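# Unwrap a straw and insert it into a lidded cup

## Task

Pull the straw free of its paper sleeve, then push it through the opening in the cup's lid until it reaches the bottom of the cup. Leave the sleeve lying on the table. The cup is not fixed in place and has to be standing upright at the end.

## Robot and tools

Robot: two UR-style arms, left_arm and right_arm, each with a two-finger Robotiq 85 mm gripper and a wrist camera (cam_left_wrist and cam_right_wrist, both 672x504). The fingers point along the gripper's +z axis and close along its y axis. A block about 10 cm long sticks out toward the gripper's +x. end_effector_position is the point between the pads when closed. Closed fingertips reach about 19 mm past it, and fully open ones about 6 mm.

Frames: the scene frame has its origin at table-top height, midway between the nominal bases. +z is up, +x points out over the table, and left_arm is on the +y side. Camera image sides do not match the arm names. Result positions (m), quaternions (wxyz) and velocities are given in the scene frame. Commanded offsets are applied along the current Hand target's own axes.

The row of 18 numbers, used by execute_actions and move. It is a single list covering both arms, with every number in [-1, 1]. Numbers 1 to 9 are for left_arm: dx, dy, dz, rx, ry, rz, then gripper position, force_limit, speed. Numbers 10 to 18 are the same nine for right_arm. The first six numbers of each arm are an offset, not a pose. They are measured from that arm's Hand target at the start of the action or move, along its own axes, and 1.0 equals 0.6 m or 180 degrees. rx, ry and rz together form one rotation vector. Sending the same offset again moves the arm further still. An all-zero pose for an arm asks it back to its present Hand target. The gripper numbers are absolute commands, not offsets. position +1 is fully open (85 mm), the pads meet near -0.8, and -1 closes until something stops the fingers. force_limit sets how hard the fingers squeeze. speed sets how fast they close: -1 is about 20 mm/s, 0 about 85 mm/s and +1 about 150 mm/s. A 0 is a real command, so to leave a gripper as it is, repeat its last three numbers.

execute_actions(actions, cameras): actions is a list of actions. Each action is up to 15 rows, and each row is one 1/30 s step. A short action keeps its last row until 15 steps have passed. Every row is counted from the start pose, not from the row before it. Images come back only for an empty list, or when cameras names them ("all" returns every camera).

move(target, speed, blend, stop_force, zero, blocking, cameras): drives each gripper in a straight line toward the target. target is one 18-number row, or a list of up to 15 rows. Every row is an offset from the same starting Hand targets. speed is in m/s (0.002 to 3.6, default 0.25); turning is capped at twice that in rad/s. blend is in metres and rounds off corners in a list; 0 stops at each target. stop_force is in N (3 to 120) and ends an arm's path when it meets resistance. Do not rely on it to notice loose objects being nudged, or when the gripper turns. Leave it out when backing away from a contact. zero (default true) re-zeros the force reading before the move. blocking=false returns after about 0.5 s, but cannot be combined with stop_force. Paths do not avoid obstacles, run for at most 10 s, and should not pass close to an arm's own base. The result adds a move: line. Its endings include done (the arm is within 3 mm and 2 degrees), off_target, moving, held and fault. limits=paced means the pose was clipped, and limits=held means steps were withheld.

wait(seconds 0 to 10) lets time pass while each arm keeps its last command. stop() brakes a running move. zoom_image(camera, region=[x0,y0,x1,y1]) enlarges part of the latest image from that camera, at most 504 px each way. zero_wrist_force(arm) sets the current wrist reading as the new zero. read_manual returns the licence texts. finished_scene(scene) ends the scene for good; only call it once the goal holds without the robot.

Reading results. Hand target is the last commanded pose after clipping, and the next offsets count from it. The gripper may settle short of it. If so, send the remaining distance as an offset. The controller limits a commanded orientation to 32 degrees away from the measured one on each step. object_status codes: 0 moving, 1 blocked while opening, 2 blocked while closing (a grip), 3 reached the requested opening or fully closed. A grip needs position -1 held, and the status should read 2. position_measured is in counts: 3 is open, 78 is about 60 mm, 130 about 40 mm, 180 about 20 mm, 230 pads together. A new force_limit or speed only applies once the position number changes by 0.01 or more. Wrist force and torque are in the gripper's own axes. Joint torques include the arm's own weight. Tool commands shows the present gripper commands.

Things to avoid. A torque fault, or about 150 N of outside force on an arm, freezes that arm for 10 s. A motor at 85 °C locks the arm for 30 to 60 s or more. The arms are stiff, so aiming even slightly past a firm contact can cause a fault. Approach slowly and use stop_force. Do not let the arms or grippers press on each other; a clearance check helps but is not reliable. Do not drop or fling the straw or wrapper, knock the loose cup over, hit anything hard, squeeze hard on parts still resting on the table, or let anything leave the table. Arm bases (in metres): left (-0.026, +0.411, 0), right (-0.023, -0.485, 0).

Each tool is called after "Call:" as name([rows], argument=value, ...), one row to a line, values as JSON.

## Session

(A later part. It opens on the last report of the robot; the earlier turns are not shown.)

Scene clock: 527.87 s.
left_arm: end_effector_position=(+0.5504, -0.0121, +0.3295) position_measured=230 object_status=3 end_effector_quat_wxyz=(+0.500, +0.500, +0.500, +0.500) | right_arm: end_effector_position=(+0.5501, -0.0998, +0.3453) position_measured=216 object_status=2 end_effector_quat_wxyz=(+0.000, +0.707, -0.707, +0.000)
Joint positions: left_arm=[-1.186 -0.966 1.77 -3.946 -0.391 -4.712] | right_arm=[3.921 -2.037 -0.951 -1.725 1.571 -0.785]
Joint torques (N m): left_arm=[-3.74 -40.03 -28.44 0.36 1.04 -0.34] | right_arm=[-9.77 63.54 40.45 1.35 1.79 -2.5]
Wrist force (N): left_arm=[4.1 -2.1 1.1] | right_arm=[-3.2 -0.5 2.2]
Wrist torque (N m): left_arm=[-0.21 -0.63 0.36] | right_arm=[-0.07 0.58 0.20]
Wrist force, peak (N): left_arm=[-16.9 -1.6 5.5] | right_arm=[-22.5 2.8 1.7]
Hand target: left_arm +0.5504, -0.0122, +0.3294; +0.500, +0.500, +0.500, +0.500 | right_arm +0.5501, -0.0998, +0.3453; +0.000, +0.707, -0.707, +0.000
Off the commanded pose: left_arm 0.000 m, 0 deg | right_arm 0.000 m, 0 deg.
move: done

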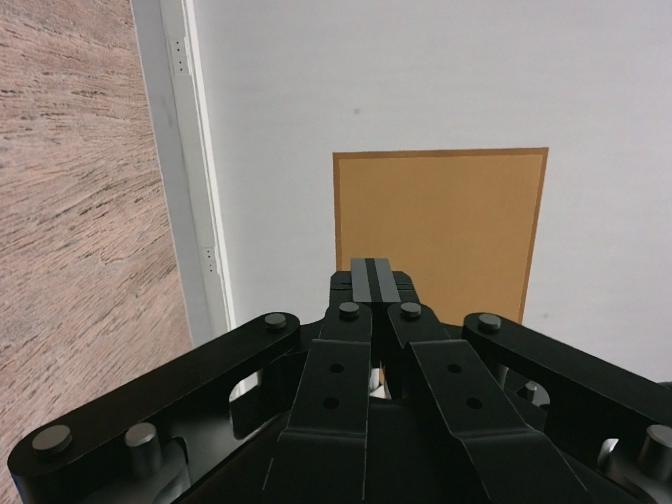

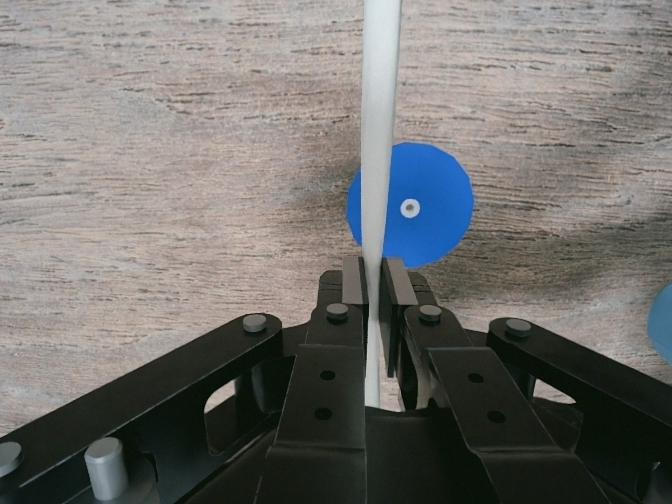

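Call:
move([
  [0,0,0,0,0,0,0,-1,0,0,0,0,0,0,0,-1,-0.5,-1],
  [-0.03,0,-0.05,0,0,0,0,-1,0,0,0,0,0,0,0,-1,-0.5,-1],
], speed=0.15, cameras=["cam_left_wrist"])

Call:
zoom_image(camera="cam_left_wrist", region=[290, 240, 450, 360])

Scene clock: 533.83 s.
left_arm: end_effector_position=(+0.5204, -0.0303, +0.3294) position_measured=129 object_status=3 end_effector_quat_wxyz=(+0.500, +0.500, +0.500, +0.500) | right_arm: end_effector_position=(+0.5501, -0.0998, +0.3453) position_measured=216 object_status=2 end_effector_quat_wxyz=(+0.000, +0.707, -0.707, +0.000)
Joint positions: left_arm=[-1.253 -0.97 1.778 -3.949 -0.324 -4.712] | right_arm=[3.921 -2.037 -0.951 -1.725 1.571 -0.785]
Joint torques (N m): left_arm=[8.3 -60.7 -8.22 -2.77 -1.27 0.93] | right_arm=[-9.44 61.63 40.68 5.26 1.84 -2.49]
Wrist force (N): left_arm=[4.1 -2.1 1.1] | right_arm=[-3.2 -0.5 2.1]
Wrist torque (N m): left_arm=[-0.22 -0.63 0.37] | right_arm=[-0.07 0.58 0.21]
Wrist force, peak (N): left_arm=[9.3 -1.3 1.2] | right_arm=[-3.5 -0.6 2.2]
Hand target: left_arm +0.5204, -0.0303, +0.3294; +0.500, +0.500, +0.500, +0.500 | right_arm +0.5501, -0.0998, +0.3453; +0.000, +0.707, -0.707, +0.000
Off the commanded pose: left_arm 0.000 m, 0 deg | right_arm 0.000 m, 0 deg.
move: done
Images, in order (width x height): cam_left_wrist 672x504.

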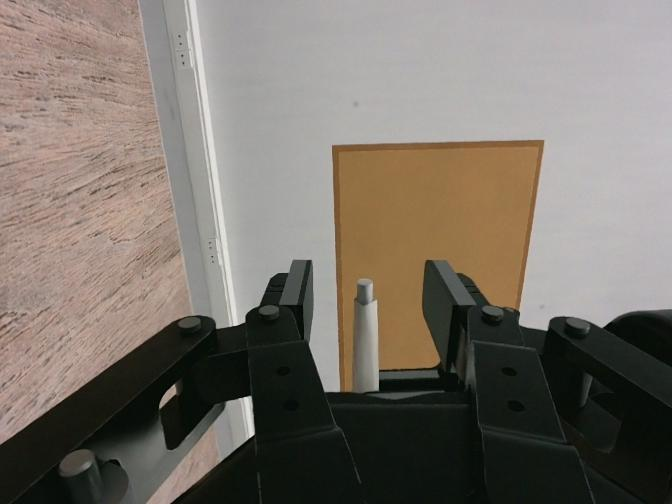

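Scaled by 3.150.

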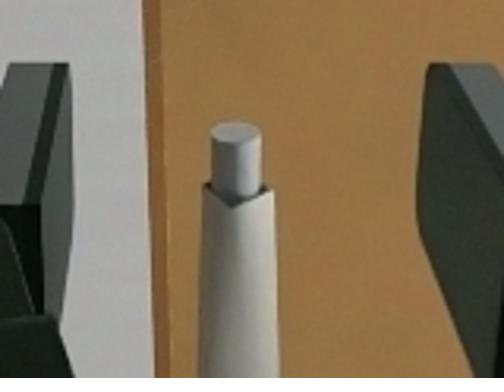

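Call:
move([
  [-0.0037,0,0.05,0,0,0,0,-1,0,0,0,0,0,0,0,-1,-0.5,-1],
  [-0.0037,0,0.05,0,0,0,-1,-0.7,-1,0,0,0,0,0,0,-1,-0.5,-1],
], speed=0.1, cameras=["cam_left_wrist"])

Scene clock: 562.93 s.
left_arm: end_effector_position=(+0.5504, -0.0325, +0.3294) position_measured=218 object_status=0 end_effector_quat_wxyz=(+0.500, +0.500, +0.500, +0.500) | right_arm: end_effector_position=(+0.5501, -0.0998, +0.3453) position_measured=216 object_status=2 end_effector_quat_wxyz=(+0.000, +0.707, -0.707, +0.000)
Joint positions: left_arm=[-1.2 -0.938 1.717 -3.92 -0.376 -4.712] | right_arm=[3.921 -2.037 -0.951 -1.725 1.571 -0.785]
Joint torques (N m): left_arm=[-6.03 -64.95 -1.48 -3.41 -1.16 -0.34] | right_arm=[-9.08 60.02 40.7 5.34 1.87 -2.31]
Wrist force (N): left_arm=[4.2 -2.7 1.5] | right_arm=[-2.9 -0.4 1.4]
Wrist torque (N m): left_arm=[-0.17 -0.57 0.37] | right_arm=[-0.10 0.56 0.19]
Wrist force, peak (N): left_arm=[5.2 -2.1 1.4] | right_arm=[-3.6 -0.5 2.2]
Hand target: left_arm +0.5504, -0.0325, +0.3294; +0.500, +0.500, +0.500, +0.500 | right_arm +0.5501, -0.0998, +0.3453; +0.000, +0.707, -0.707, +0.000
Off the commanded pose: left_arm 0.000 m, 0 deg | right_arm 0.000 m, 0 deg.
move: done
Images, in order (width x height): cam_left_wrist 672x504.

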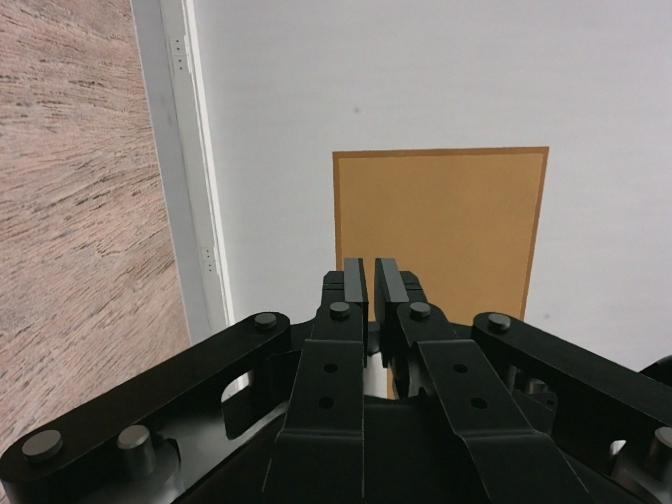

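Call:
move([
  [0,0,0,0,0,0,-1,-0.7,-1,0,0,0,0,0,0,-0.6,-1,-1],
  [0,0,0,0,0,0,-1,-0.7,-1,0,0,0,0,0,0,-0.98,-1,-1],
  [0.02,0,0,0,0,0,-1,-0.7,-1,0,0,0,0,0,0,-0.98,-1,-1],
], speed=0.02, cameras=["cam_left_wrist","cam_right_wrist"])

Scene clock: 575.53 s.
left_arm: end_effector_position=(+0.5504, -0.0202, +0.3294) position_measured=218 object_status=0 end_effector_quat_wxyz=(+0.500, +0.500, +0.500, +0.500) | right_arm: end_effector_position=(+0.5501, -0.0998, +0.3453) position_measured=216 object_status=2 end_effector_quat_wxyz=(+0.000, +0.707, -0.707, +0.000)
Joint positions: left_arm=[-1.192 -0.955 1.749 -3.936 -0.385 -4.712] | right_arm=[3.921 -2.037 -0.951 -1.725 1.571 -0.785]
Joint torques (N m): left_arm=[2.45 -45.41 -26.68 -0.8 0.39 -1.43] | right_arm=[-8.88 58.12 39.84 -0.81 -3.84 -2.25]
Wrist force (N): left_arm=[-2.5 -2.3 2.6] | right_arm=[-9.4 0.6 2.0]
Wrist torque (N m): left_arm=[-0.20 -0.43 0.36] | right_arm=[-0.07 0.59 0.15]
Wrist force, peak (N): left_arm=[-16.7 -1.9 6.6] | right_arm=[-22.4 4.6 1.7]
Hand target: left_arm +0.5504, -0.0205, +0.3294; +0.500, +0.500, +0.500, +0.500 | right_arm +0.5501, -0.0998, +0.3453; +0.000, +0.707, -0.707, +0.000
Off the commanded pose: left_arm 0.000 m, 0 deg | right_arm 0.000 m, 0 deg.
move: done

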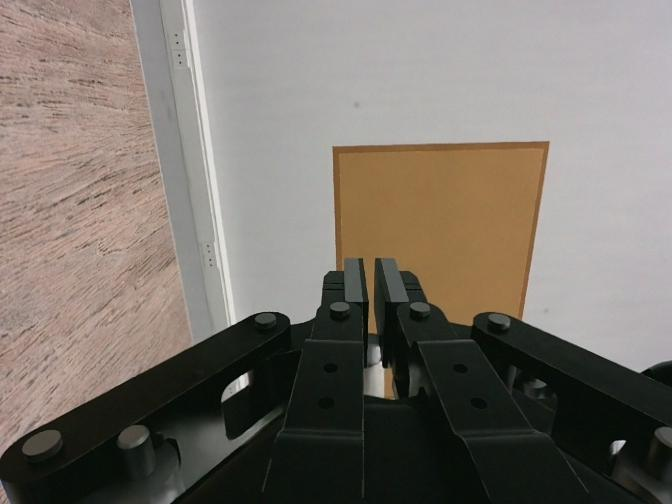

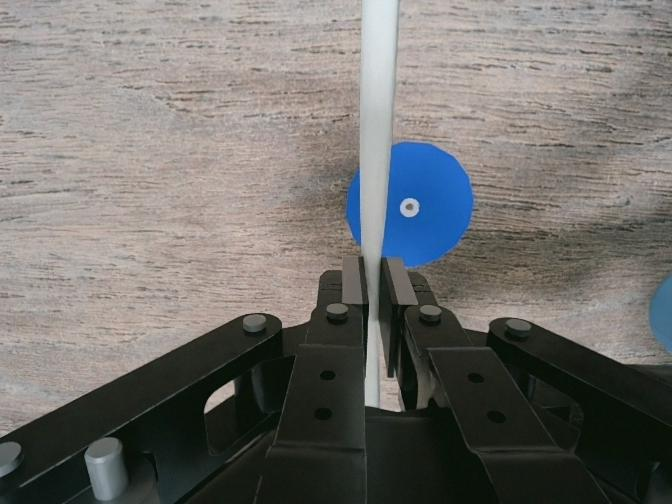

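Call:
zoom_image(camera="cam_left_wrist", region=[310, 250, 430, 400])

Call:
move(target=[0.02,0,0,0,0,0,-1,-0.7,-1,0,0,0,0,0,0,-0.98,-1,-1], speed=0.02, cameras=["cam_left_wrist","cam_right_wrist"])

Call:
zoom_image(camera="cam_left_wrist", region=[310, 250, 430, 400])

Scaled by 3.360.

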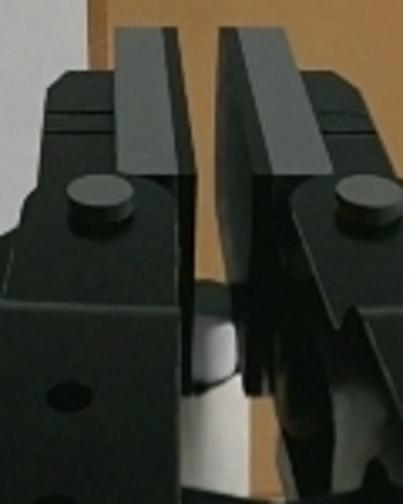

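Scene clock: 579.47 s.
left_arm: end_effector_position=(+0.5504, -0.0083, +0.3294) position_measured=230 object_status=3 end_effector_quat_wxyz=(+0.500, +0.500, +0.500, +0.500) | right_arm: end_effector_position=(+0.5501, -0.0998, +0.3453) position_measured=216 object_status=2 end_effector_quat_wxyz=(+0.000, +0.707, -0.707, +0.000)
Joint positions: left_arm=[-1.183 -0.972 1.78 -3.95 -0.394 -4.712] | right_arm=[3.921 -2.037 -0.951 -1.725 1.571 -0.785]
Joint torques (N m): left_arm=[-1.22 -42.89 -26.85 -0.98 0.29 0.47] | right_arm=[-8.88 57.6 39.41 5.07 1.8 -2.29]
Wrist force (N): left_arm=[3.7 -2.1 1.5] | right_arm=[-3.3 0.6 2.6]
Wrist torque (N m): left_arm=[-0.21 -0.56 0.36] | right_arm=[0.10 0.59 0.20]
Wrist force, peak (N): left_arm=[-4.3 -2.2 3.4] | right_arm=[-10.3 0.8 2.0]
Hand target: left_arm +0.5504, -0.0085, +0.3294; +0.500, +0.500, +0.500, +0.500 | right_arm +0.5501, -0.0998, +0.3453; +0.000, +0.707, -0.707, +0.000
Off the commanded pose: left_arm 0.000 m, 0 deg | right_arm 0.000 m, 0 deg.
move: done

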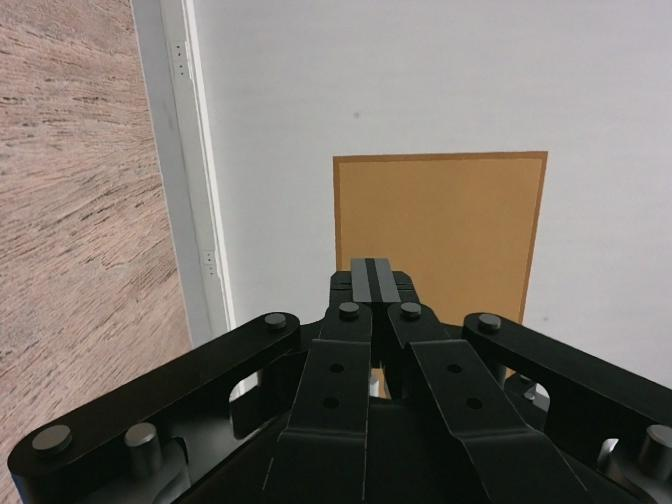

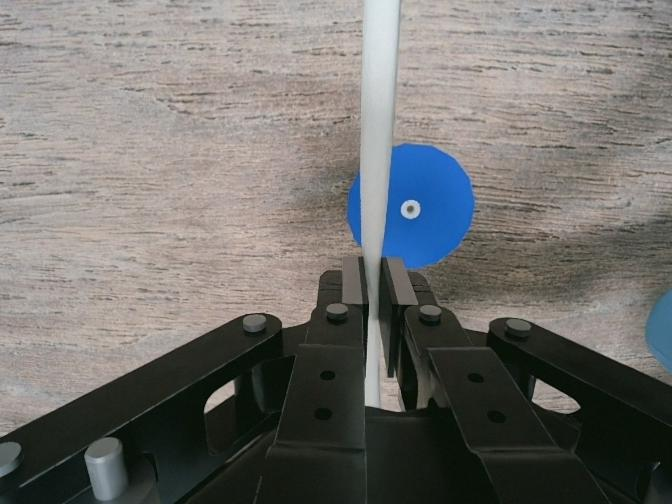

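Scaled by 3.360.

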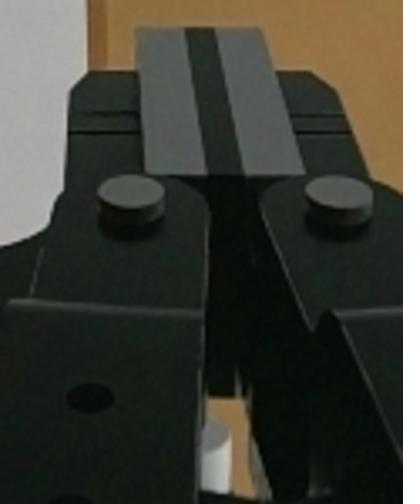

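Call:
move([
  [0,0,0,0,0,0,0,-1,0,0,0,0,0,0,0,-0.98,-1,-1],
  [0,0,-0.05,0,0,0,0,-1,0,0,0,0,0,0,0,-0.98,-1,-1],
], speed=0.1, cameras=["cam_left_wrist"])

Call:
zoom_image(camera="cam_left_wrist", region=[300, 220, 440, 400])

Scene clock: 583.90 s.
left_arm: end_effector_position=(+0.5203, -0.0084, +0.3296) position_measured=129 object_status=3 end_effector_quat_wxyz=(+0.500, +0.500, +0.500, +0.500) | right_arm: end_effector_position=(+0.5501, -0.0998, +0.3453) position_measured=216 object_status=2 end_effector_quat_wxyz=(+0.000, +0.707, -0.707, +0.000)
Joint positions: left_arm=[-1.239 -1.002 1.836 -3.977 -0.338 -4.712] | right_arm=[3.921 -2.037 -0.951 -1.725 1.571 -0.785]
Joint torques (N m): left_arm=[8.16 -26.37 -30.88 1.64 -1.16 0.84] | right_arm=[-8.58 56.24 39.6 5.13 1.88 -2.19]
Wrist force (N): left_arm=[3.7 -2.2 1.6] | right_arm=[-3.3 0.5 2.4]
Wrist torque (N m): left_arm=[-0.23 -0.55 0.38] | right_arm=[0.09 0.58 0.20]
Wrist force, peak (N): left_arm=[7.5 -2.3 1.9] | right_arm=[-3.6 0.5 2.5]
Hand target: left_arm +0.5204, -0.0085, +0.3294; +0.500, +0.500, +0.500, +0.500 | right_arm +0.5501, -0.0998, +0.3453; +0.000, +0.707, -0.707, +0.000
Off the commanded pose: left_arm 0.000 m, 0 deg | right_arm 0.000 m, 0 deg.
move: done
Images, in order (width x height): cam_left_wrist 672x504.

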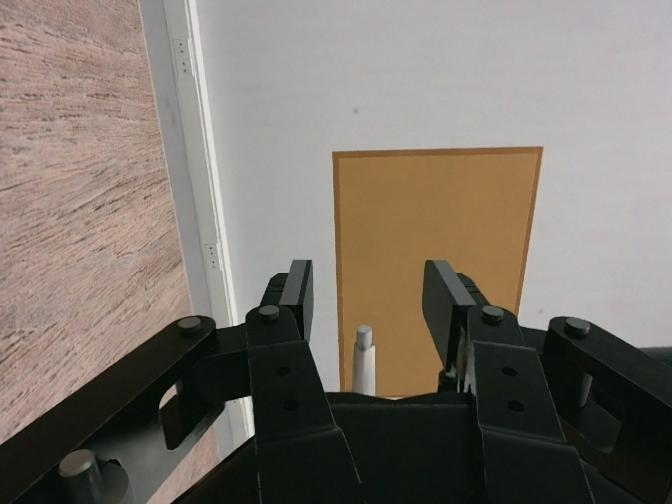

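Scaled by 2.800.

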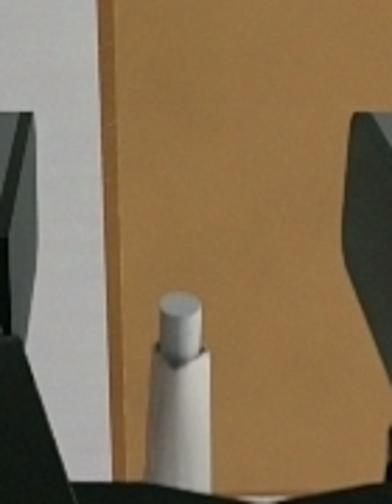

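Call:
move([
  [-0.0405,0,0,0,0,0,0,-1,0,0,0,0,0,0,0,-0.98,-1,-1],
  [-0.0405,0,0.05,0,0,0,0,-1,0,0,0,0,0,0,0,-0.98,-1,-1],
  [-0.0405,0,0.05,0,0,0,-1,-0.65,-1,0,0,0,0,0,0,-0.98,-1,-1],
  [-0.0405,0,0.05,0,0,0,-1,-0.65,-1,0,0,0,0,0,0,-0.67,-1,-1],
  [-0.02,0,0.05,0,0,0,-1,-0.65,-1,0,0,0,0,0,0,-0.67,-1,-1],
], speed=[0.1,0.1,0.1,0.1,0.02], cameras=["cam_left_wrist","cam_right_wrist"])

Call:
zoom_image(camera="cam_left_wrist", region=[310, 250, 430, 400])

Scene clock: 606.53 s.
left_arm: end_effector_position=(+0.5504, -0.0203, +0.3294) position_measured=220 object_status=2 end_effector_quat_wxyz=(+0.500, +0.500, +0.500, +0.500) | right_arm: end_effector_position=(+0.5501, -0.0998, +0.3453) position_measured=213 object_status=3 end_effector_quat_wxyz=(+0.000, +0.707, -0.707, +0.000)
Joint positions: left_arm=[-1.192 -0.955 1.749 -3.936 -0.385 -4.712] | right_arm=[3.921 -2.037 -0.951 -1.725 1.571 -0.785]
Joint torques (N m): left_arm=[4.62 -46.66 -25.09 -2.51 2.34 -1.58] | right_arm=[-8.54 53.47 39.36 3.7 -0.58 -2.21]
Wrist force (N): left_arm=[-6.8 -2.3 6.1] | right_arm=[-13.1 4.9 2.2]
Wrist torque (N m): left_arm=[-0.22 -0.19 0.36] | right_arm=[0.08 0.61 0.00]
Wrist force, peak (N): left_arm=[-7.0 -2.4 6.1] | right_arm=[-13.3 4.9 2.2]
Hand target: left_arm +0.5504, -0.0205, +0.3294; +0.500, +0.500, +0.500, +0.500 | right_arm +0.5501, -0.0998, +0.3453; +0.000, +0.707, -0.707, +0.000
Off the commanded pose: left_arm 0.000 m, 0 deg | right_arm 0.000 m, 0 deg.
move: done

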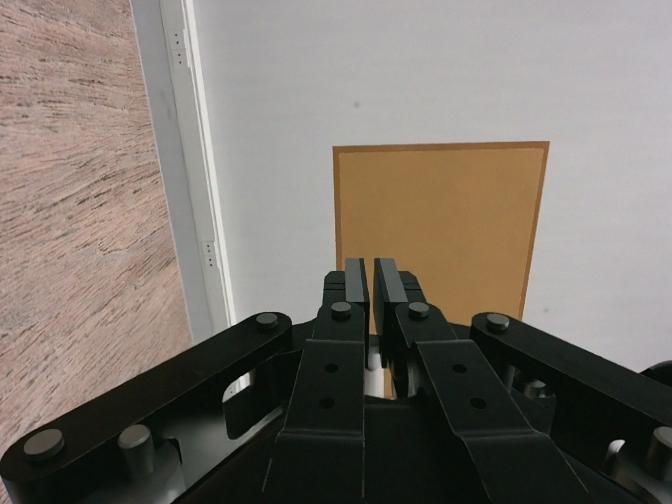

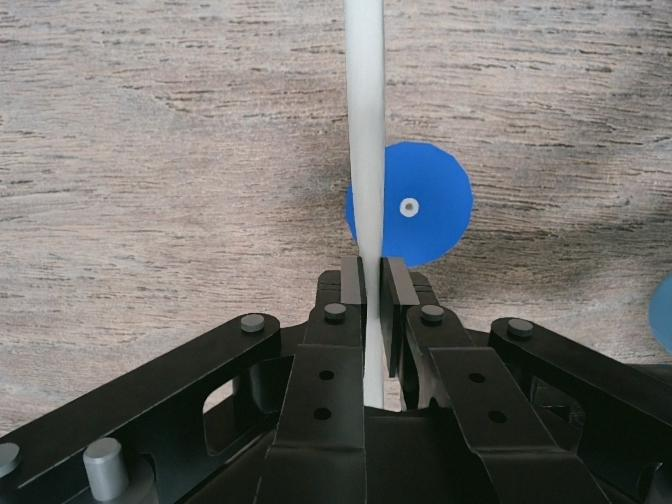

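Scaled by 3.360.

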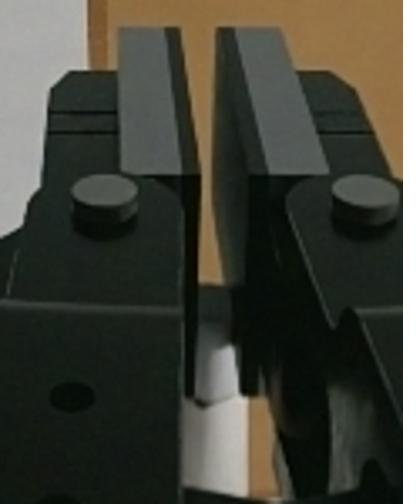

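Call:
move([
  [0,0,0,0,0,0,-1,-0.65,-1,0,0,0,0,0,0,-1,-0.5,-1],
  [0,0,0,0,0,0,0,-0.65,-1,0,0,0,0,0,0,-1,-0.5,-1],
  [0,0,-0.1,0,0,0,0,-0.65,-1,0,0,0,0,0,0,-1,-0.5,-1],
  [0.2,0,0,0,-0.5,0,0,-0.65,-1,0,0,0,0,0,0,-1,-0.5,-1],
], speed=[0.1,0.1,0.15,0.3], cameras=["cam_left_wrist"])

Scene clock: 638.00 s.
left_arm: end_effector_position=(+0.5503, +0.0995, +0.3293) position_measured=128 object_status=3 end_effector_quat_wxyz=(+0.707, +0.707, +0.001, +0.000) | right_arm: end_effector_position=(+0.5501, -0.0998, +0.3453) position_measured=215 object_status=2 end_effector_quat_wxyz=(+0.000, +0.707, -0.707, +0.000)
Joint positions: left_arm=[-0.334 -0.882 1.61 -3.869 -2.813 -4.712] | right_arm=[3.921 -2.037 -0.951 -1.725 1.571 -0.785]
Joint torques (N m): left_arm=[-1.57 -67.47 -13.87 -2.77 -1.24 1.43] | right_arm=[-7.49 50.71 38.04 5.41 1.87 -2.12]
Wrist force (N): left_arm=[3.5 -2.5 1.7] | right_arm=[-3.3 0.8 2.5]
Wrist torque (N m): left_arm=[-0.24 -0.51 0.37] | right_arm=[0.13 0.58 0.21]
Wrist force, peak (N): left_arm=[-6.5 -2.8 10.3] | right_arm=[-12.8 9.1 1.8]
Hand target: left_arm +0.5502, +0.0995, +0.3294; +0.707, +0.707, +0.000, +0.000 | right_arm +0.5501, -0.0998, +0.3453; +0.000, +0.707, -0.707, +0.000
Off the commanded pose: left_arm 0.000 m, 0 deg | right_arm 0.000 m, 0 deg.
move: done
Images, in order (width x height): cam_left_wrist 672x504.

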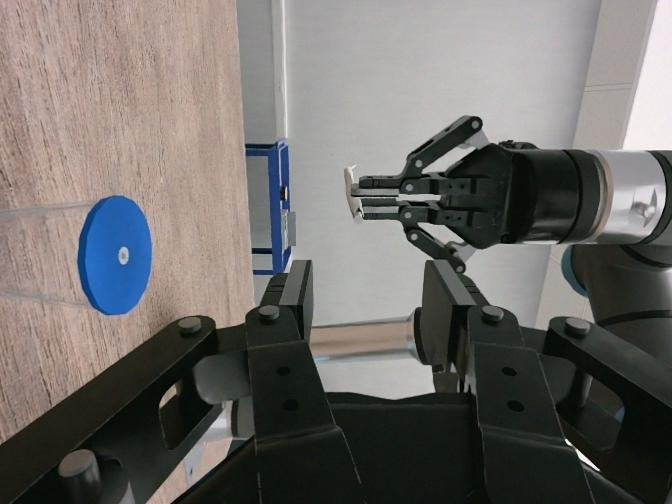

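Call:
zoom_image(camera="cam_left_wrist", region=[310, 140, 430, 250])

Call:
execute_actions(actions=[], cameras=["cam_right_wrist"])

Scaled by 4.200.

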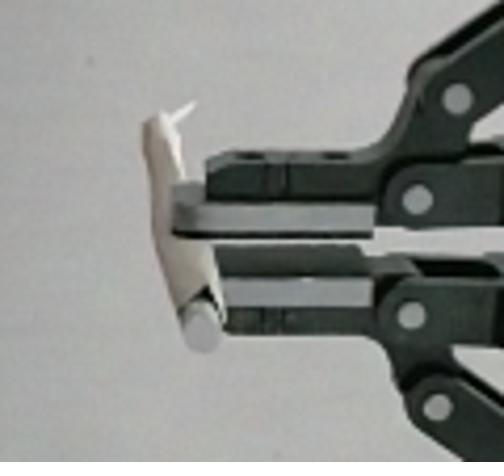

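Scene clock: 640.30 s.
left_arm: end_effector_position=(+0.5502, +0.0995, +0.3294) position_measured=128 object_status=3 end_effector_quat_wxyz=(+0.707, +0.707, +0.000, +0.000) | right_arm: end_effector_position=(+0.5501, -0.0998, +0.3453) position_measured=215 object_status=2 end_effector_quat_wxyz=(+0.000, +0.707, -0.707, +0.000)
Joint positions: left_arm=[-0.334 -0.882 1.61 -3.869 -2.813 -4.712] | right_arm=[3.921 -2.037 -0.951 -1.725 1.571 -0.785]
Joint velocities: within noise
Joint torques (N m): left_arm=[-6.07 -69.63 -29.52 1.4 -1.24 1.29] | right_arm=[-7.87 49.79 38.06 5.37 1.86 -2.06]
Wrist force (N): left_arm=[3.4 -2.6 1.6] | right_arm=[-3.2 0.8 2.6]
Wrist torque (N m): left_arm=[-0.25 -0.50 0.37] | right_arm=[0.13 0.57 0.20]
Wrist force, peak (N): left_arm=[3.5 -2.7 1.8] | right_arm=[-3.3 0.9 2.7]
Hand target: left_arm +0.5502, +0.0995, +0.3294; +0.707, +0.707, +0.000, +0.000 | right_arm +0.5501, -0.0998, +0.3453; +0.000, +0.707, -0.707, +0.000
Tool commands: left_gripper/position=+0.0 left_gripper/force_limit=-0.65 left_gripper/speed=-1.0 right_gripper/position=-1.0 right_gripper/force_limit=-0.5 right_gripper/speed=-1.0
Off the commanded pose: left_arm 0.000 m, 0 deg | right_arm 0.000 m, 0 deg.
Images, in order (width x height): cam_right_wrist 672x504.

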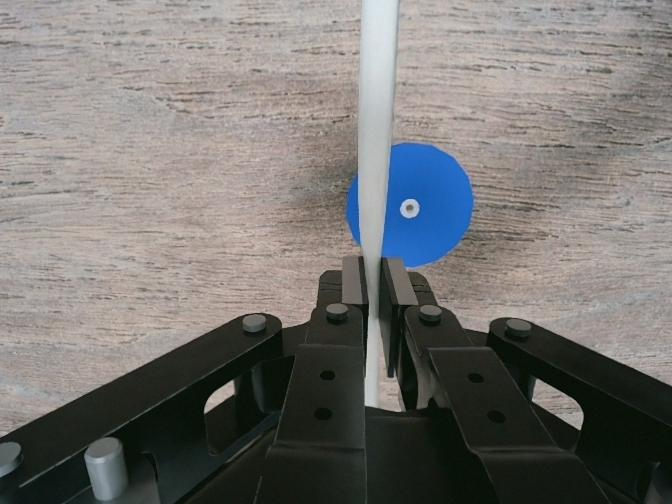

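Call:
move(target=[-0.006,0.004,0.12,0,0,0,-0.4,-0.65,-1,0,0,0,0,0,0,-1,-0.5,-1], speed=0.15, cameras=["cam_left_wrist"])

Call:
zoom_image(camera="cam_left_wrist", region=[290, 160, 450, 320])

Scene clock: 652.03 s.
left_arm: end_effector_position=(+0.5468, +0.0275, +0.3317) position_measured=179 object_status=0 end_effector_quat_wxyz=(+0.707, +0.707, +0.001, +0.000) | right_arm: end_effector_position=(+0.5501, -0.0998, +0.3453) position_measured=215 object_status=2 end_effector_quat_wxyz=(+0.000, +0.707, -0.707, +0.000)
Joint positions: left_arm=[-0.454 -0.871 1.581 -3.851 -2.693 -4.712] | right_arm=[3.921 -2.037 -0.951 -1.725 1.571 -0.785]
Joint torques (N m): left_arm=[-5.8 -68.48 -1.47 -3.83 1.83 -1.69] | right_arm=[-7.42 48.36 37.93 5.5 1.81 -2.22]
Wrist force (N): left_arm=[3.4 -2.4 1.4] | right_arm=[-3.1 0.8 2.6]
Wrist torque (N m): left_arm=[-0.22 -0.46 0.36] | right_arm=[0.13 0.56 0.21]
Wrist force, peak (N): left_arm=[3.9 -2.7 -4.9] | right_arm=[-3.4 0.6 2.7]
Hand target: left_arm +0.5467, +0.0275, +0.3318; +0.707, +0.707, +0.000, +0.000 | right_arm +0.5501, -0.0998, +0.3453; +0.000, +0.707, -0.707, +0.000
Off the commanded pose: left_arm 0.000 m, 0 deg | right_arm 0.000 m, 0 deg.
move: done
Images, in order (width x height): cam_left_wrist 672x504.

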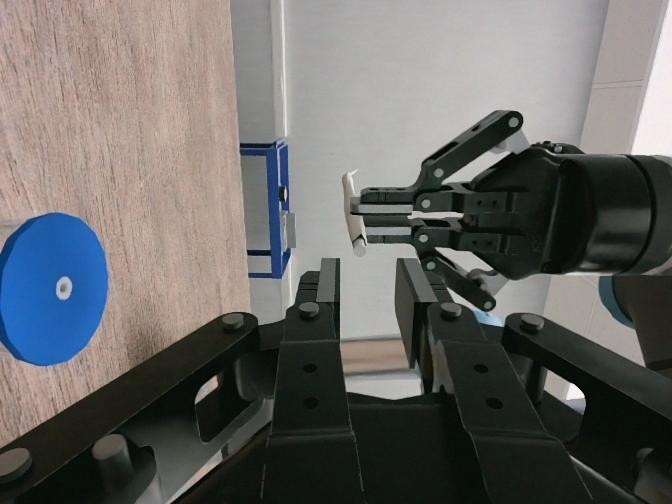

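Scaled by 3.150.

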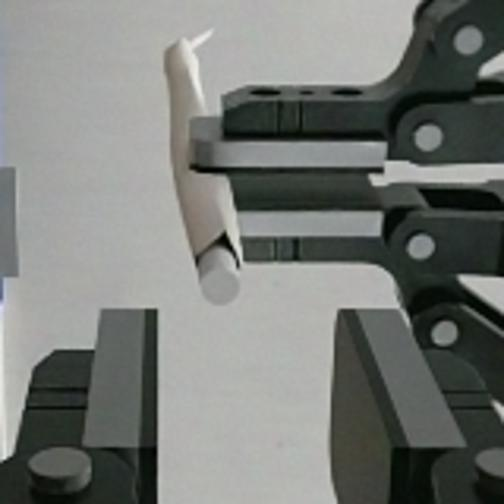

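Call:
move([
  [-0.004,-0.001,0.0842,0,0,0,-0.4,-0.65,-1,0,0,0,0,0,0,-1,-0.5,-1],
  [-0.004,-0.001,0.0842,0,0,0,-1,-0.5,-1,0,0,0,0,0,0,-1,-0.5,-1],
], speed=0.1, cameras=["cam_left_wrist"])

Call:
zoom_image(camera="cam_left_wrist", region=[310, 180, 450, 300])

Scene clock: 660.53 s.
left_arm: end_effector_position=(+0.5444, -0.0230, +0.3312) position_measured=218 object_status=0 end_effector_quat_wxyz=(+0.707, +0.707, +0.000, +0.000) | right_arm: end_effector_position=(+0.5501, -0.0998, +0.3453) position_measured=215 object_status=2 end_effector_quat_wxyz=(+0.000, +0.707, -0.707, +0.000)
Joint positions: left_arm=[-0.534 -0.851 1.544 -3.834 -2.614 -4.712] | right_arm=[3.921 -2.037 -0.951 -1.725 1.571 -0.785]
Joint torques (N m): left_arm=[7.3 -71.26 -3.01 -4.12 1.87 -1.57] | right_arm=[-6.68 47.28 37.61 5.37 1.8 -2.01]
Wrist force (N): left_arm=[3.4 -3.2 -0.2] | right_arm=[-1.8 0.9 1.7]
Wrist torque (N m): left_arm=[-0.19 -0.46 0.35] | right_arm=[0.14 0.56 0.20]
Wrist force, peak (N): left_arm=[3.3 -2.9 2.1] | right_arm=[-3.3 0.9 2.8]
Hand target: left_arm +0.5444, -0.0230, +0.3312; +0.707, +0.707, +0.000, +0.000 | right_arm +0.5501, -0.0998, +0.3453; +0.000, +0.707, -0.707, +0.000
Off the commanded pose: left_arm 0.000 m, 0 deg | right_arm 0.000 m, 0 deg.
move: done
Images, in order (width x height): cam_left_wrist 672x504.

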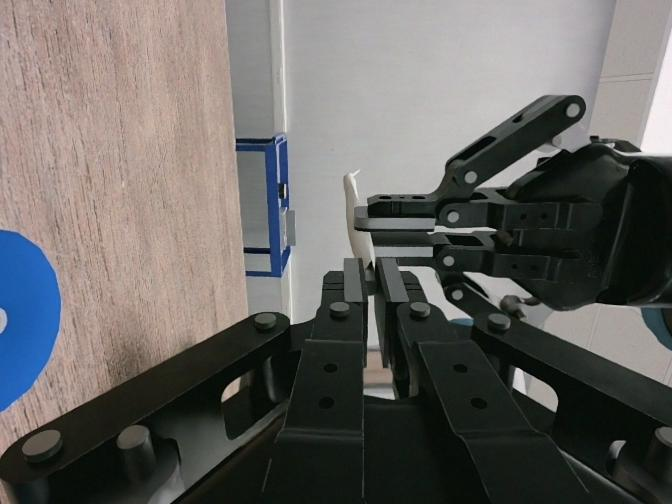

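Scaled by 3.600.

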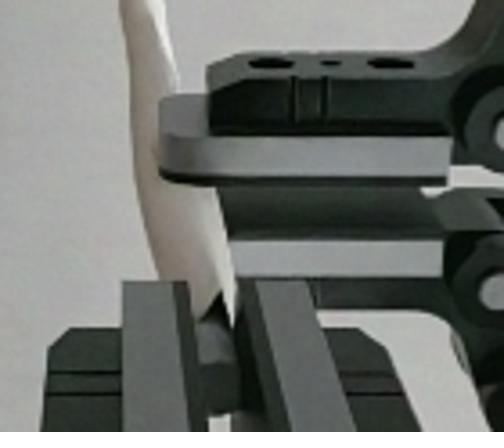

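Call:
move([
  [0,0,0,0,0,0,-1,-0.5,-1,0,0,0,0,0,0,-0.6,-1,-1],
  [0,0,0,0,0,0,-1,-0.5,-1,0,0,0,0,0,0,-0.69,-1,-1],
  [0,0,-0.02,0,0,0,-1,-0.5,-1,0,0,0,0,0,0,-0.69,-1,-1],
], speed=0.02, cameras=["cam_left_wrist"])

Call:
zoom_image(camera="cam_left_wrist", region=[310, 180, 450, 300])

Scene clock: 666.10 s.
left_arm: end_effector_position=(+0.5444, -0.0108, +0.3312) position_measured=218 object_status=2 end_effector_quat_wxyz=(+0.707, +0.707, +0.000, +0.000) | right_arm: end_effector_position=(+0.5501, -0.0998, +0.3453) position_measured=215 object_status=3 end_effector_quat_wxyz=(+0.000, +0.707, -0.707, +0.000)
Joint positions: left_arm=[-0.515 -0.857 1.556 -3.84 -2.632 -4.712] | right_arm=[3.921 -2.037 -0.951 -1.725 1.571 -0.785]
Joint torques (N m): left_arm=[-2.68 -63.89 -14.09 -3.22 1.96 -1.3] | right_arm=[-7.22 45.28 37.31 -1.02 -1.99 -1.87]
Wrist force (N): left_arm=[2.5 -2.3 7.5] | right_arm=[-9.7 -0.2 2.2]
Wrist torque (N m): left_arm=[-0.17 -0.45 0.37] | right_arm=[0.12 0.57 0.25]
Wrist force, peak (N): left_arm=[2.6 -2.7 7.8] | right_arm=[-10.4 -0.2 2.2]
Hand target: left_arm +0.5444, -0.0110, +0.3312; +0.707, +0.707, +0.000, +0.000 | right_arm +0.5501, -0.0998, +0.3453; +0.000, +0.707, -0.707, +0.000
Off the commanded pose: left_arm 0.000 m, 0 deg | right_arm 0.000 m, 0 deg.
move: done
Images, in order (width x height): cam_left_wrist 672x504.

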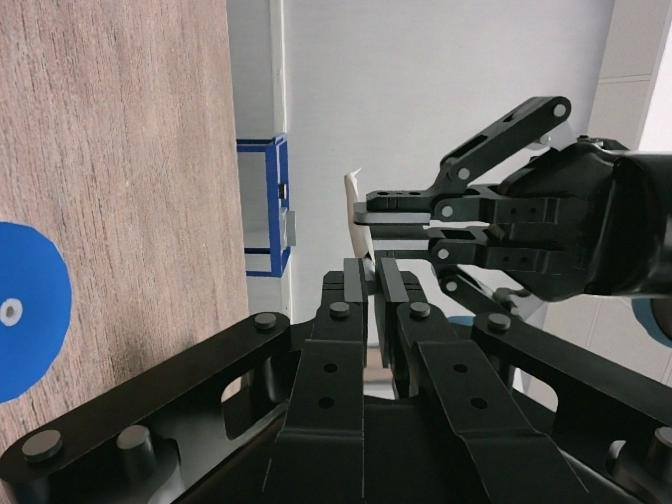

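Scaled by 3.600.

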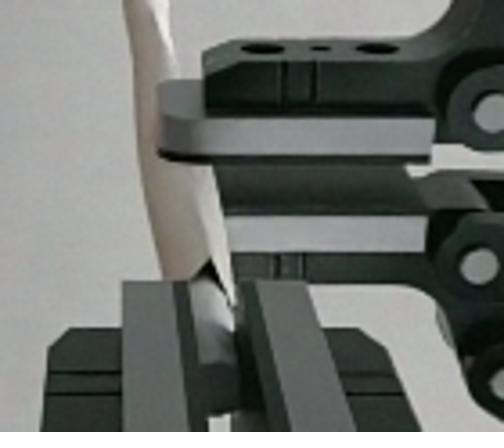

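Call:
move(target=[0,0,-0.05,0,0,0,-1,-0.5,-1,0,0,0,0,0,0,-0.69,-1,-1], speed=0.02, cameras=["cam_left_wrist"])

Call:
zoom_image(camera="cam_left_wrist", region=[310, 180, 450, 300])

Scene clock: 670.33 s.
left_arm: end_effector_position=(+0.5443, +0.0192, +0.3312) position_measured=218 object_status=2 end_effector_quat_wxyz=(+0.707, +0.707, +0.000, +0.000) | right_arm: end_effector_position=(+0.5501, -0.0998, +0.3453) position_measured=215 object_status=3 end_effector_quat_wxyz=(+0.000, +0.707, -0.707, +0.000)
Joint positions: left_arm=[-0.469 -0.872 1.583 -3.853 -2.678 -4.712] | right_arm=[3.921 -2.037 -0.951 -1.725 1.571 -0.785]
Joint torques (N m): left_arm=[-2.64 -62.97 -12.07 -3.4 1.8 0.52] | right_arm=[-6.73 44.05 36.17 -0.08 -3.48 -1.97]
Wrist force (N): left_arm=[2.4 -2.2 8.1] | right_arm=[-10.2 -0.1 2.2]
Wrist torque (N m): left_arm=[-0.18 -0.45 0.37] | right_arm=[0.14 0.61 0.27]
Wrist force, peak (N): left_arm=[2.6 -2.0 8.4] | right_arm=[-10.3 0.0 2.2]
Hand target: left_arm +0.5443, +0.0190, +0.3312; +0.707, +0.707, +0.000, +0.000 | right_arm +0.5501, -0.0998, +0.3453; +0.000, +0.707, -0.707, +0.000
Off the commanded pose: left_arm 0.000 m, 0 deg | right_arm 0.000 m, 0 deg.
move: done
Images, in order (width x height): cam_left_wrist 672x504.

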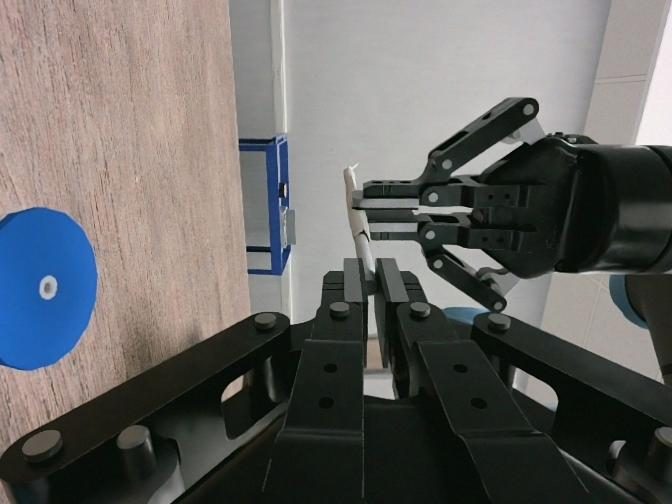

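Scaled by 3.600.

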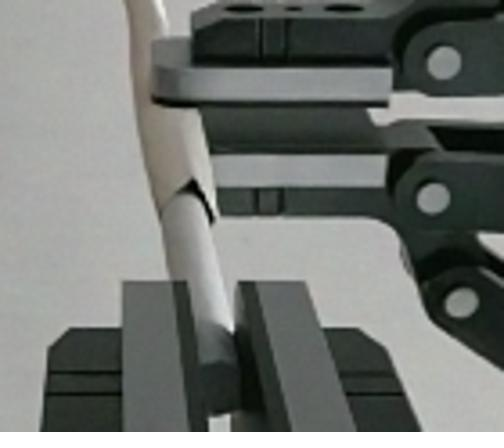

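Call:
move([
  [0,0,0,0,0,0,-0.5,-0.5,-1,0,0,0,0,0,0,-0.69,-1,-1],
  [0,0,0.035,0,0,0,-0.5,-0.5,-1,0,0,0,0,0,0,-0.69,-1,-1],
  [0,0,0.035,0,0,0,-1,-0.5,-1,0,0,0,0,0,0,-0.69,-1,-1],
  [0,0,-0.1,0,0,0,-1,-0.5,-1,0,0,0,0,0,0,-0.69,-1,-1],
], speed=[0.05,0.05,0.05,0.03], cameras=["cam_left_wrist"])

Call:
zoom_image(camera="cam_left_wrist", region=[310, 180, 450, 300])

Scene clock: 681.97 s.
left_arm: end_effector_position=(+0.5442, +0.0792, +0.3312) position_measured=216 object_status=2 end_effector_quat_wxyz=(+0.707, +0.707, +0.000, +0.000) end_effector_velocity=(+0.000, -0.002, +0.000) end_effector_angular_velocity=(+0.000, +0.001, +0.002) | right_arm: end_effector_position=(+0.5501, -0.0998, +0.3453) position_measured=215 object_status=3 end_effector_quat_wxyz=(+0.000, +0.707, -0.707, +0.000)
Joint positions: left_arm=[-0.372 -0.891 1.622 -3.872 -2.775 -4.712] | right_arm=[3.921 -2.037 -0.951 -1.725 1.571 -0.785]
Joint velocities: left_arm=[-0.003 0 0 0 0.005 -0.001] | right_arm=[within noise]
Joint torques (N m): left_arm=[-5.29 -63.54 -10.73 -3.11 1.86 1.35] | right_arm=[-6.19 41.15 35.68 2.04 -3.4 -1.99]
Wrist force (N): left_arm=[2.9 -2.7 8.0] | right_arm=[-10.1 0.2 2.2]
Wrist torque (N m): left_arm=[-0.22 -0.57 0.38] | right_arm=[0.15 0.60 0.25]
Wrist force, peak (N): left_arm=[2.8 -5.0 8.2] | right_arm=[-10.3 0.1 2.2]
Hand target: left_arm +0.5443, +0.0790, +0.3312; +0.707, +0.707, +0.000, +0.000 | right_arm +0.5501, -0.0998, +0.3453; +0.000, +0.707, -0.707, +0.000
Off the commanded pose: left_arm 0.000 m, 0 deg | right_arm 0.000 m, 0 deg.
move: done
Images, in order (width x height): cam_left_wrist 672x504.

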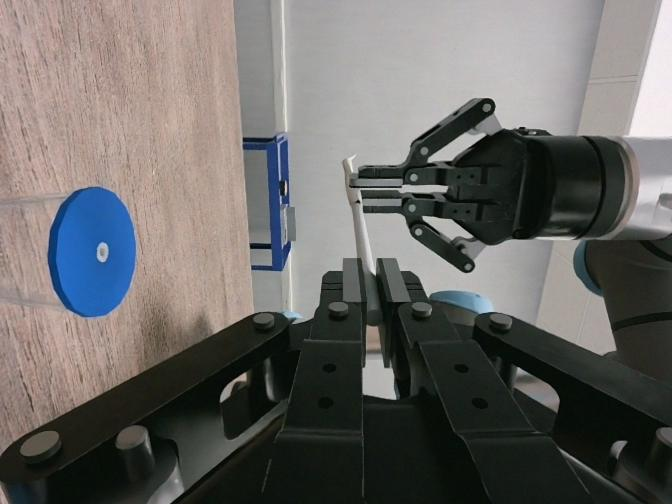

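Scaled by 3.600.

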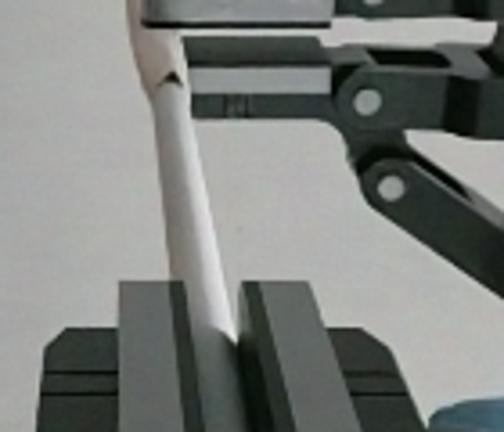

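Call:
move(target=[0,0,-0.25,0,0,0,-1,-0.5,-1,0,0,0,0,0,0,-0.69,-1,-1], speed=0.05, cameras=["cam_left_wrist"])

Scene clock: 688.50 s.
left_arm: end_effector_position=(+0.5441, +0.2291, +0.3312) position_measured=216 object_status=2 end_effector_quat_wxyz=(+0.707, +0.707, +0.000, +0.000) | right_arm: end_effector_position=(+0.5501, -0.0998, +0.3453) position_measured=215 object_status=3 end_effector_quat_wxyz=(+0.000, +0.707, -0.707, +0.000)
Joint positions: left_arm=[-0.111 -0.892 1.622 -3.872 -3.037 -4.712] | right_arm=[3.921 -2.037 -0.951 -1.725 1.571 -0.785]
Joint torques (N m): left_arm=[-6.42 -36 -18.87 0.64 1.87 1.37] | right_arm=[-5.81 39.09 35.88 3.48 1.78 -1.82]
Wrist force (N): left_arm=[3.4 -2.8 1.8] | right_arm=[-3.1 0.7 2.4]
Wrist torque (N m): left_arm=[-0.27 -0.50 0.38] | right_arm=[0.13 0.56 0.21]
Wrist force, peak (N): left_arm=[2.9 -2.9 9.8] | right_arm=[-10.4 0.3 2.3]
Hand target: left_arm +0.5441, +0.2290, +0.3312; +0.707, +0.707, +0.000, +0.000 | right_arm +0.5501, -0.0998, +0.3453; +0.000, +0.707, -0.707, +0.000
Off the commanded pose: left_arm 0.000 m, 0 deg | right_arm 0.000 m, 0 deg.
move: done
Images, in order (width x height): cam_left_wrist 672x504.

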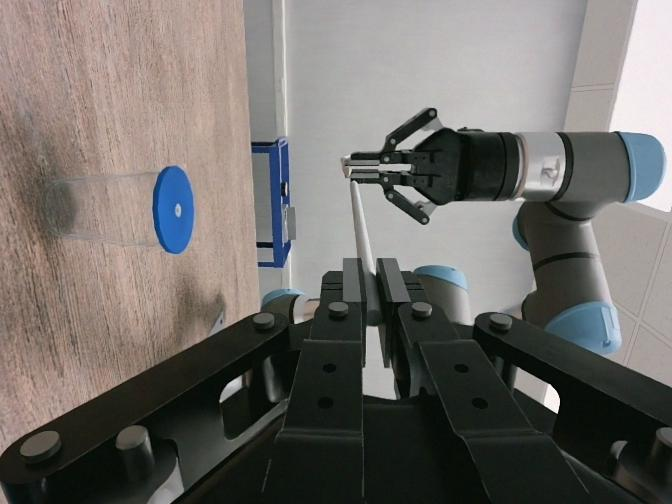

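Call:
zoom_image(camera="cam_left_wrist", region=[310, 130, 450, 290])

Call:
move(target=[0,0,-0.05,0,0,0,-1,-0.5,-1,0,0,0,0,0,0,-1,-1,-1], speed=0.1, cameras=["cam_left_wrist","cam_right_wrist"])

Call:
zoom_image(camera="cam_left_wrist", region=[310, 130, 450, 290])

Scaled by 3.150.

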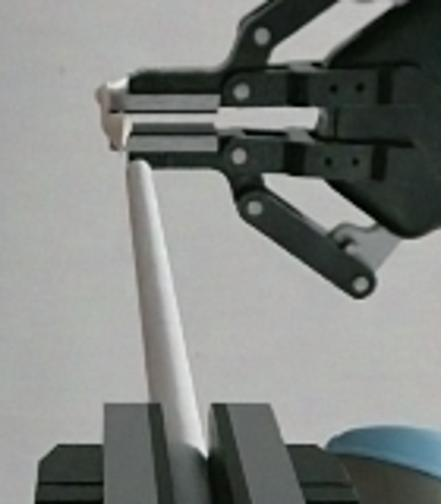

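Scene clock: 693.10 s.
left_arm: end_effector_position=(+0.5441, +0.2590, +0.3312) position_measured=216 object_status=2 end_effector_quat_wxyz=(+0.707, +0.707, +0.000, +0.001) | right_arm: end_effector_position=(+0.5501, -0.0998, +0.3453) position_measured=224 object_status=2 end_effector_quat_wxyz=(+0.000, +0.707, -0.707, +0.000)
Joint positions: left_arm=[-0.057 -0.883 1.606 -3.864 -3.09 -4.712] | right_arm=[3.921 -2.037 -0.951 -1.725 1.571 -0.785]
Joint torques (N m): left_arm=[-6.26 -42.17 -7.06 -0.3 1.58 1.42] | right_arm=[-5.35 37.56 35.44 4.44 1.74 -1.7]
Wrist force (N): left_arm=[3.6 -2.4 2.0] | right_arm=[-3.1 0.7 2.5]
Wrist torque (N m): left_arm=[-0.20 -0.53 0.37] | right_arm=[0.12 0.56 0.20]
Wrist force, peak (N): left_arm=[3.4 -2.4 4.8] | right_arm=[-3.4 0.7 2.6]
Hand target: left_arm +0.5440, +0.2590, +0.3312; +0.707, +0.707, +0.000, +0.000 | right_arm +0.5501, -0.0998, +0.3453; +0.000, +0.707, -0.707, +0.000
Off the commanded pose: left_arm 0.000 m, 0 deg | right_arm 0.000 m, 0 deg.
move: done

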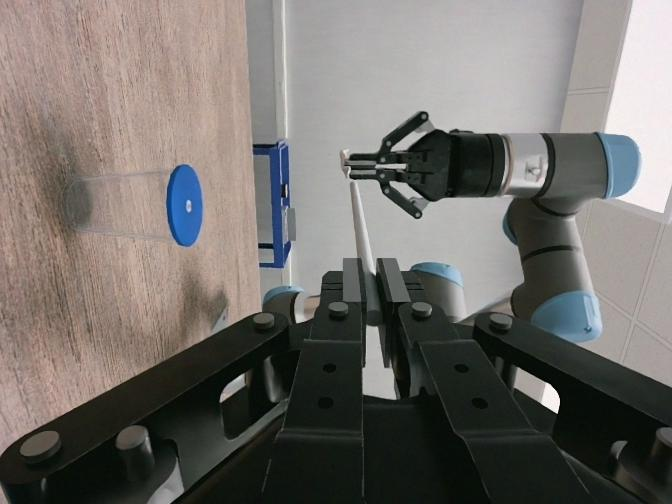

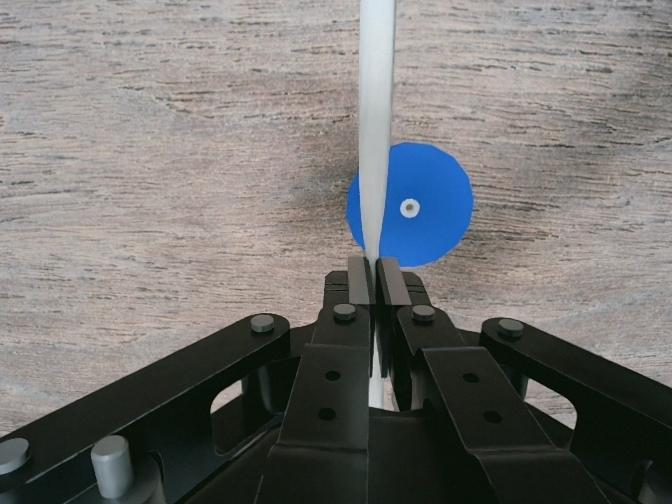

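Scaled by 3.150.

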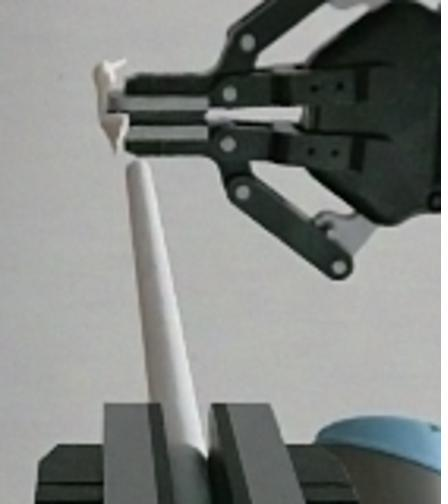

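Call:
move([
  [-0.073,0.148,0.182,0.5,0,0,-1,-0.5,-1,0.417,0.05,0,0,0,0,-1,-1,-1],
  [-0.073,0.148,0.182,0.5,0,0,-1,-0.5,-1,0.417,0.05,0.48,0,0,0,-1,-1,-1],
], speed=0.3, blend=[0.03,0], cameras=["all"])

Scene clock: 747.03 s.
left_arm: end_effector_position=(+0.5004, +0.1498, +0.4200) position_measured=216 object_status=2 end_effector_quat_wxyz=(+0.000, +1.000, +0.001, +0.000) | right_arm: end_effector_position=(+0.5198, -0.3501, +0.0574) position_measured=224 object_status=2 end_effector_quat_wxyz=(+0.000, +0.707, -0.707, +0.000)
Joint positions: left_arm=[-0.697 -1.349 1.091 -1.313 -1.571 -3.833] | right_arm=[3.62 -1.909 -1.92 -0.884 1.571 -1.086]
Joint torques (N m): left_arm=[0.44 -54.29 -6.18 -0.04 1.84 -1.67] | right_arm=[-10.54 48.4 35.2 4.56 -2.13 -2.56]
Wrist force (N): left_arm=[1.7 -0.9 1.5] | right_arm=[-3.2 1.1 2.4]
Wrist torque (N m): left_arm=[-0.14 0.10 0.09] | right_arm=[0.17 0.59 0.24]
Wrist force, peak (N): left_arm=[3.2 -4.3 1.9] | right_arm=[-3.1 1.1 5.7]
Hand target: left_arm +0.5004, +0.1497, +0.4200; +0.000, +1.000, +0.001, +0.000 | right_arm +0.5199, -0.3501, +0.0574; +0.000, +0.707, -0.707, +0.000
Off the commanded pose: left_arm 0.000 m, 0 deg | right_arm 0.000 m, 0 deg.
move: done

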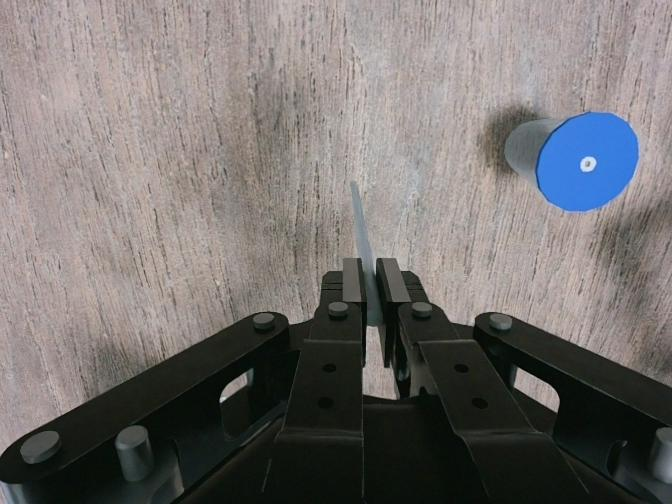

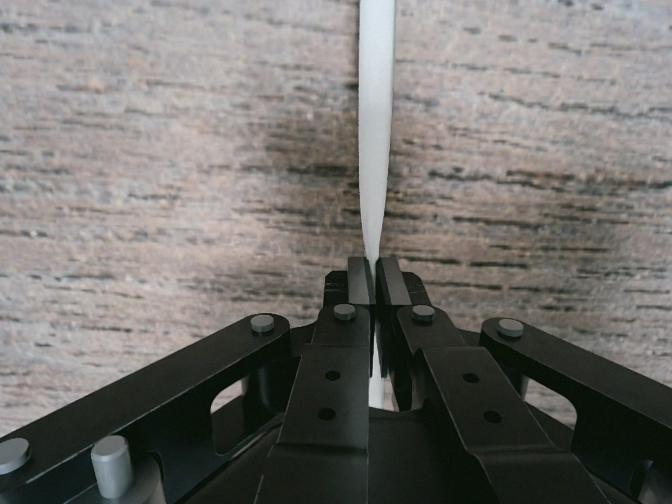

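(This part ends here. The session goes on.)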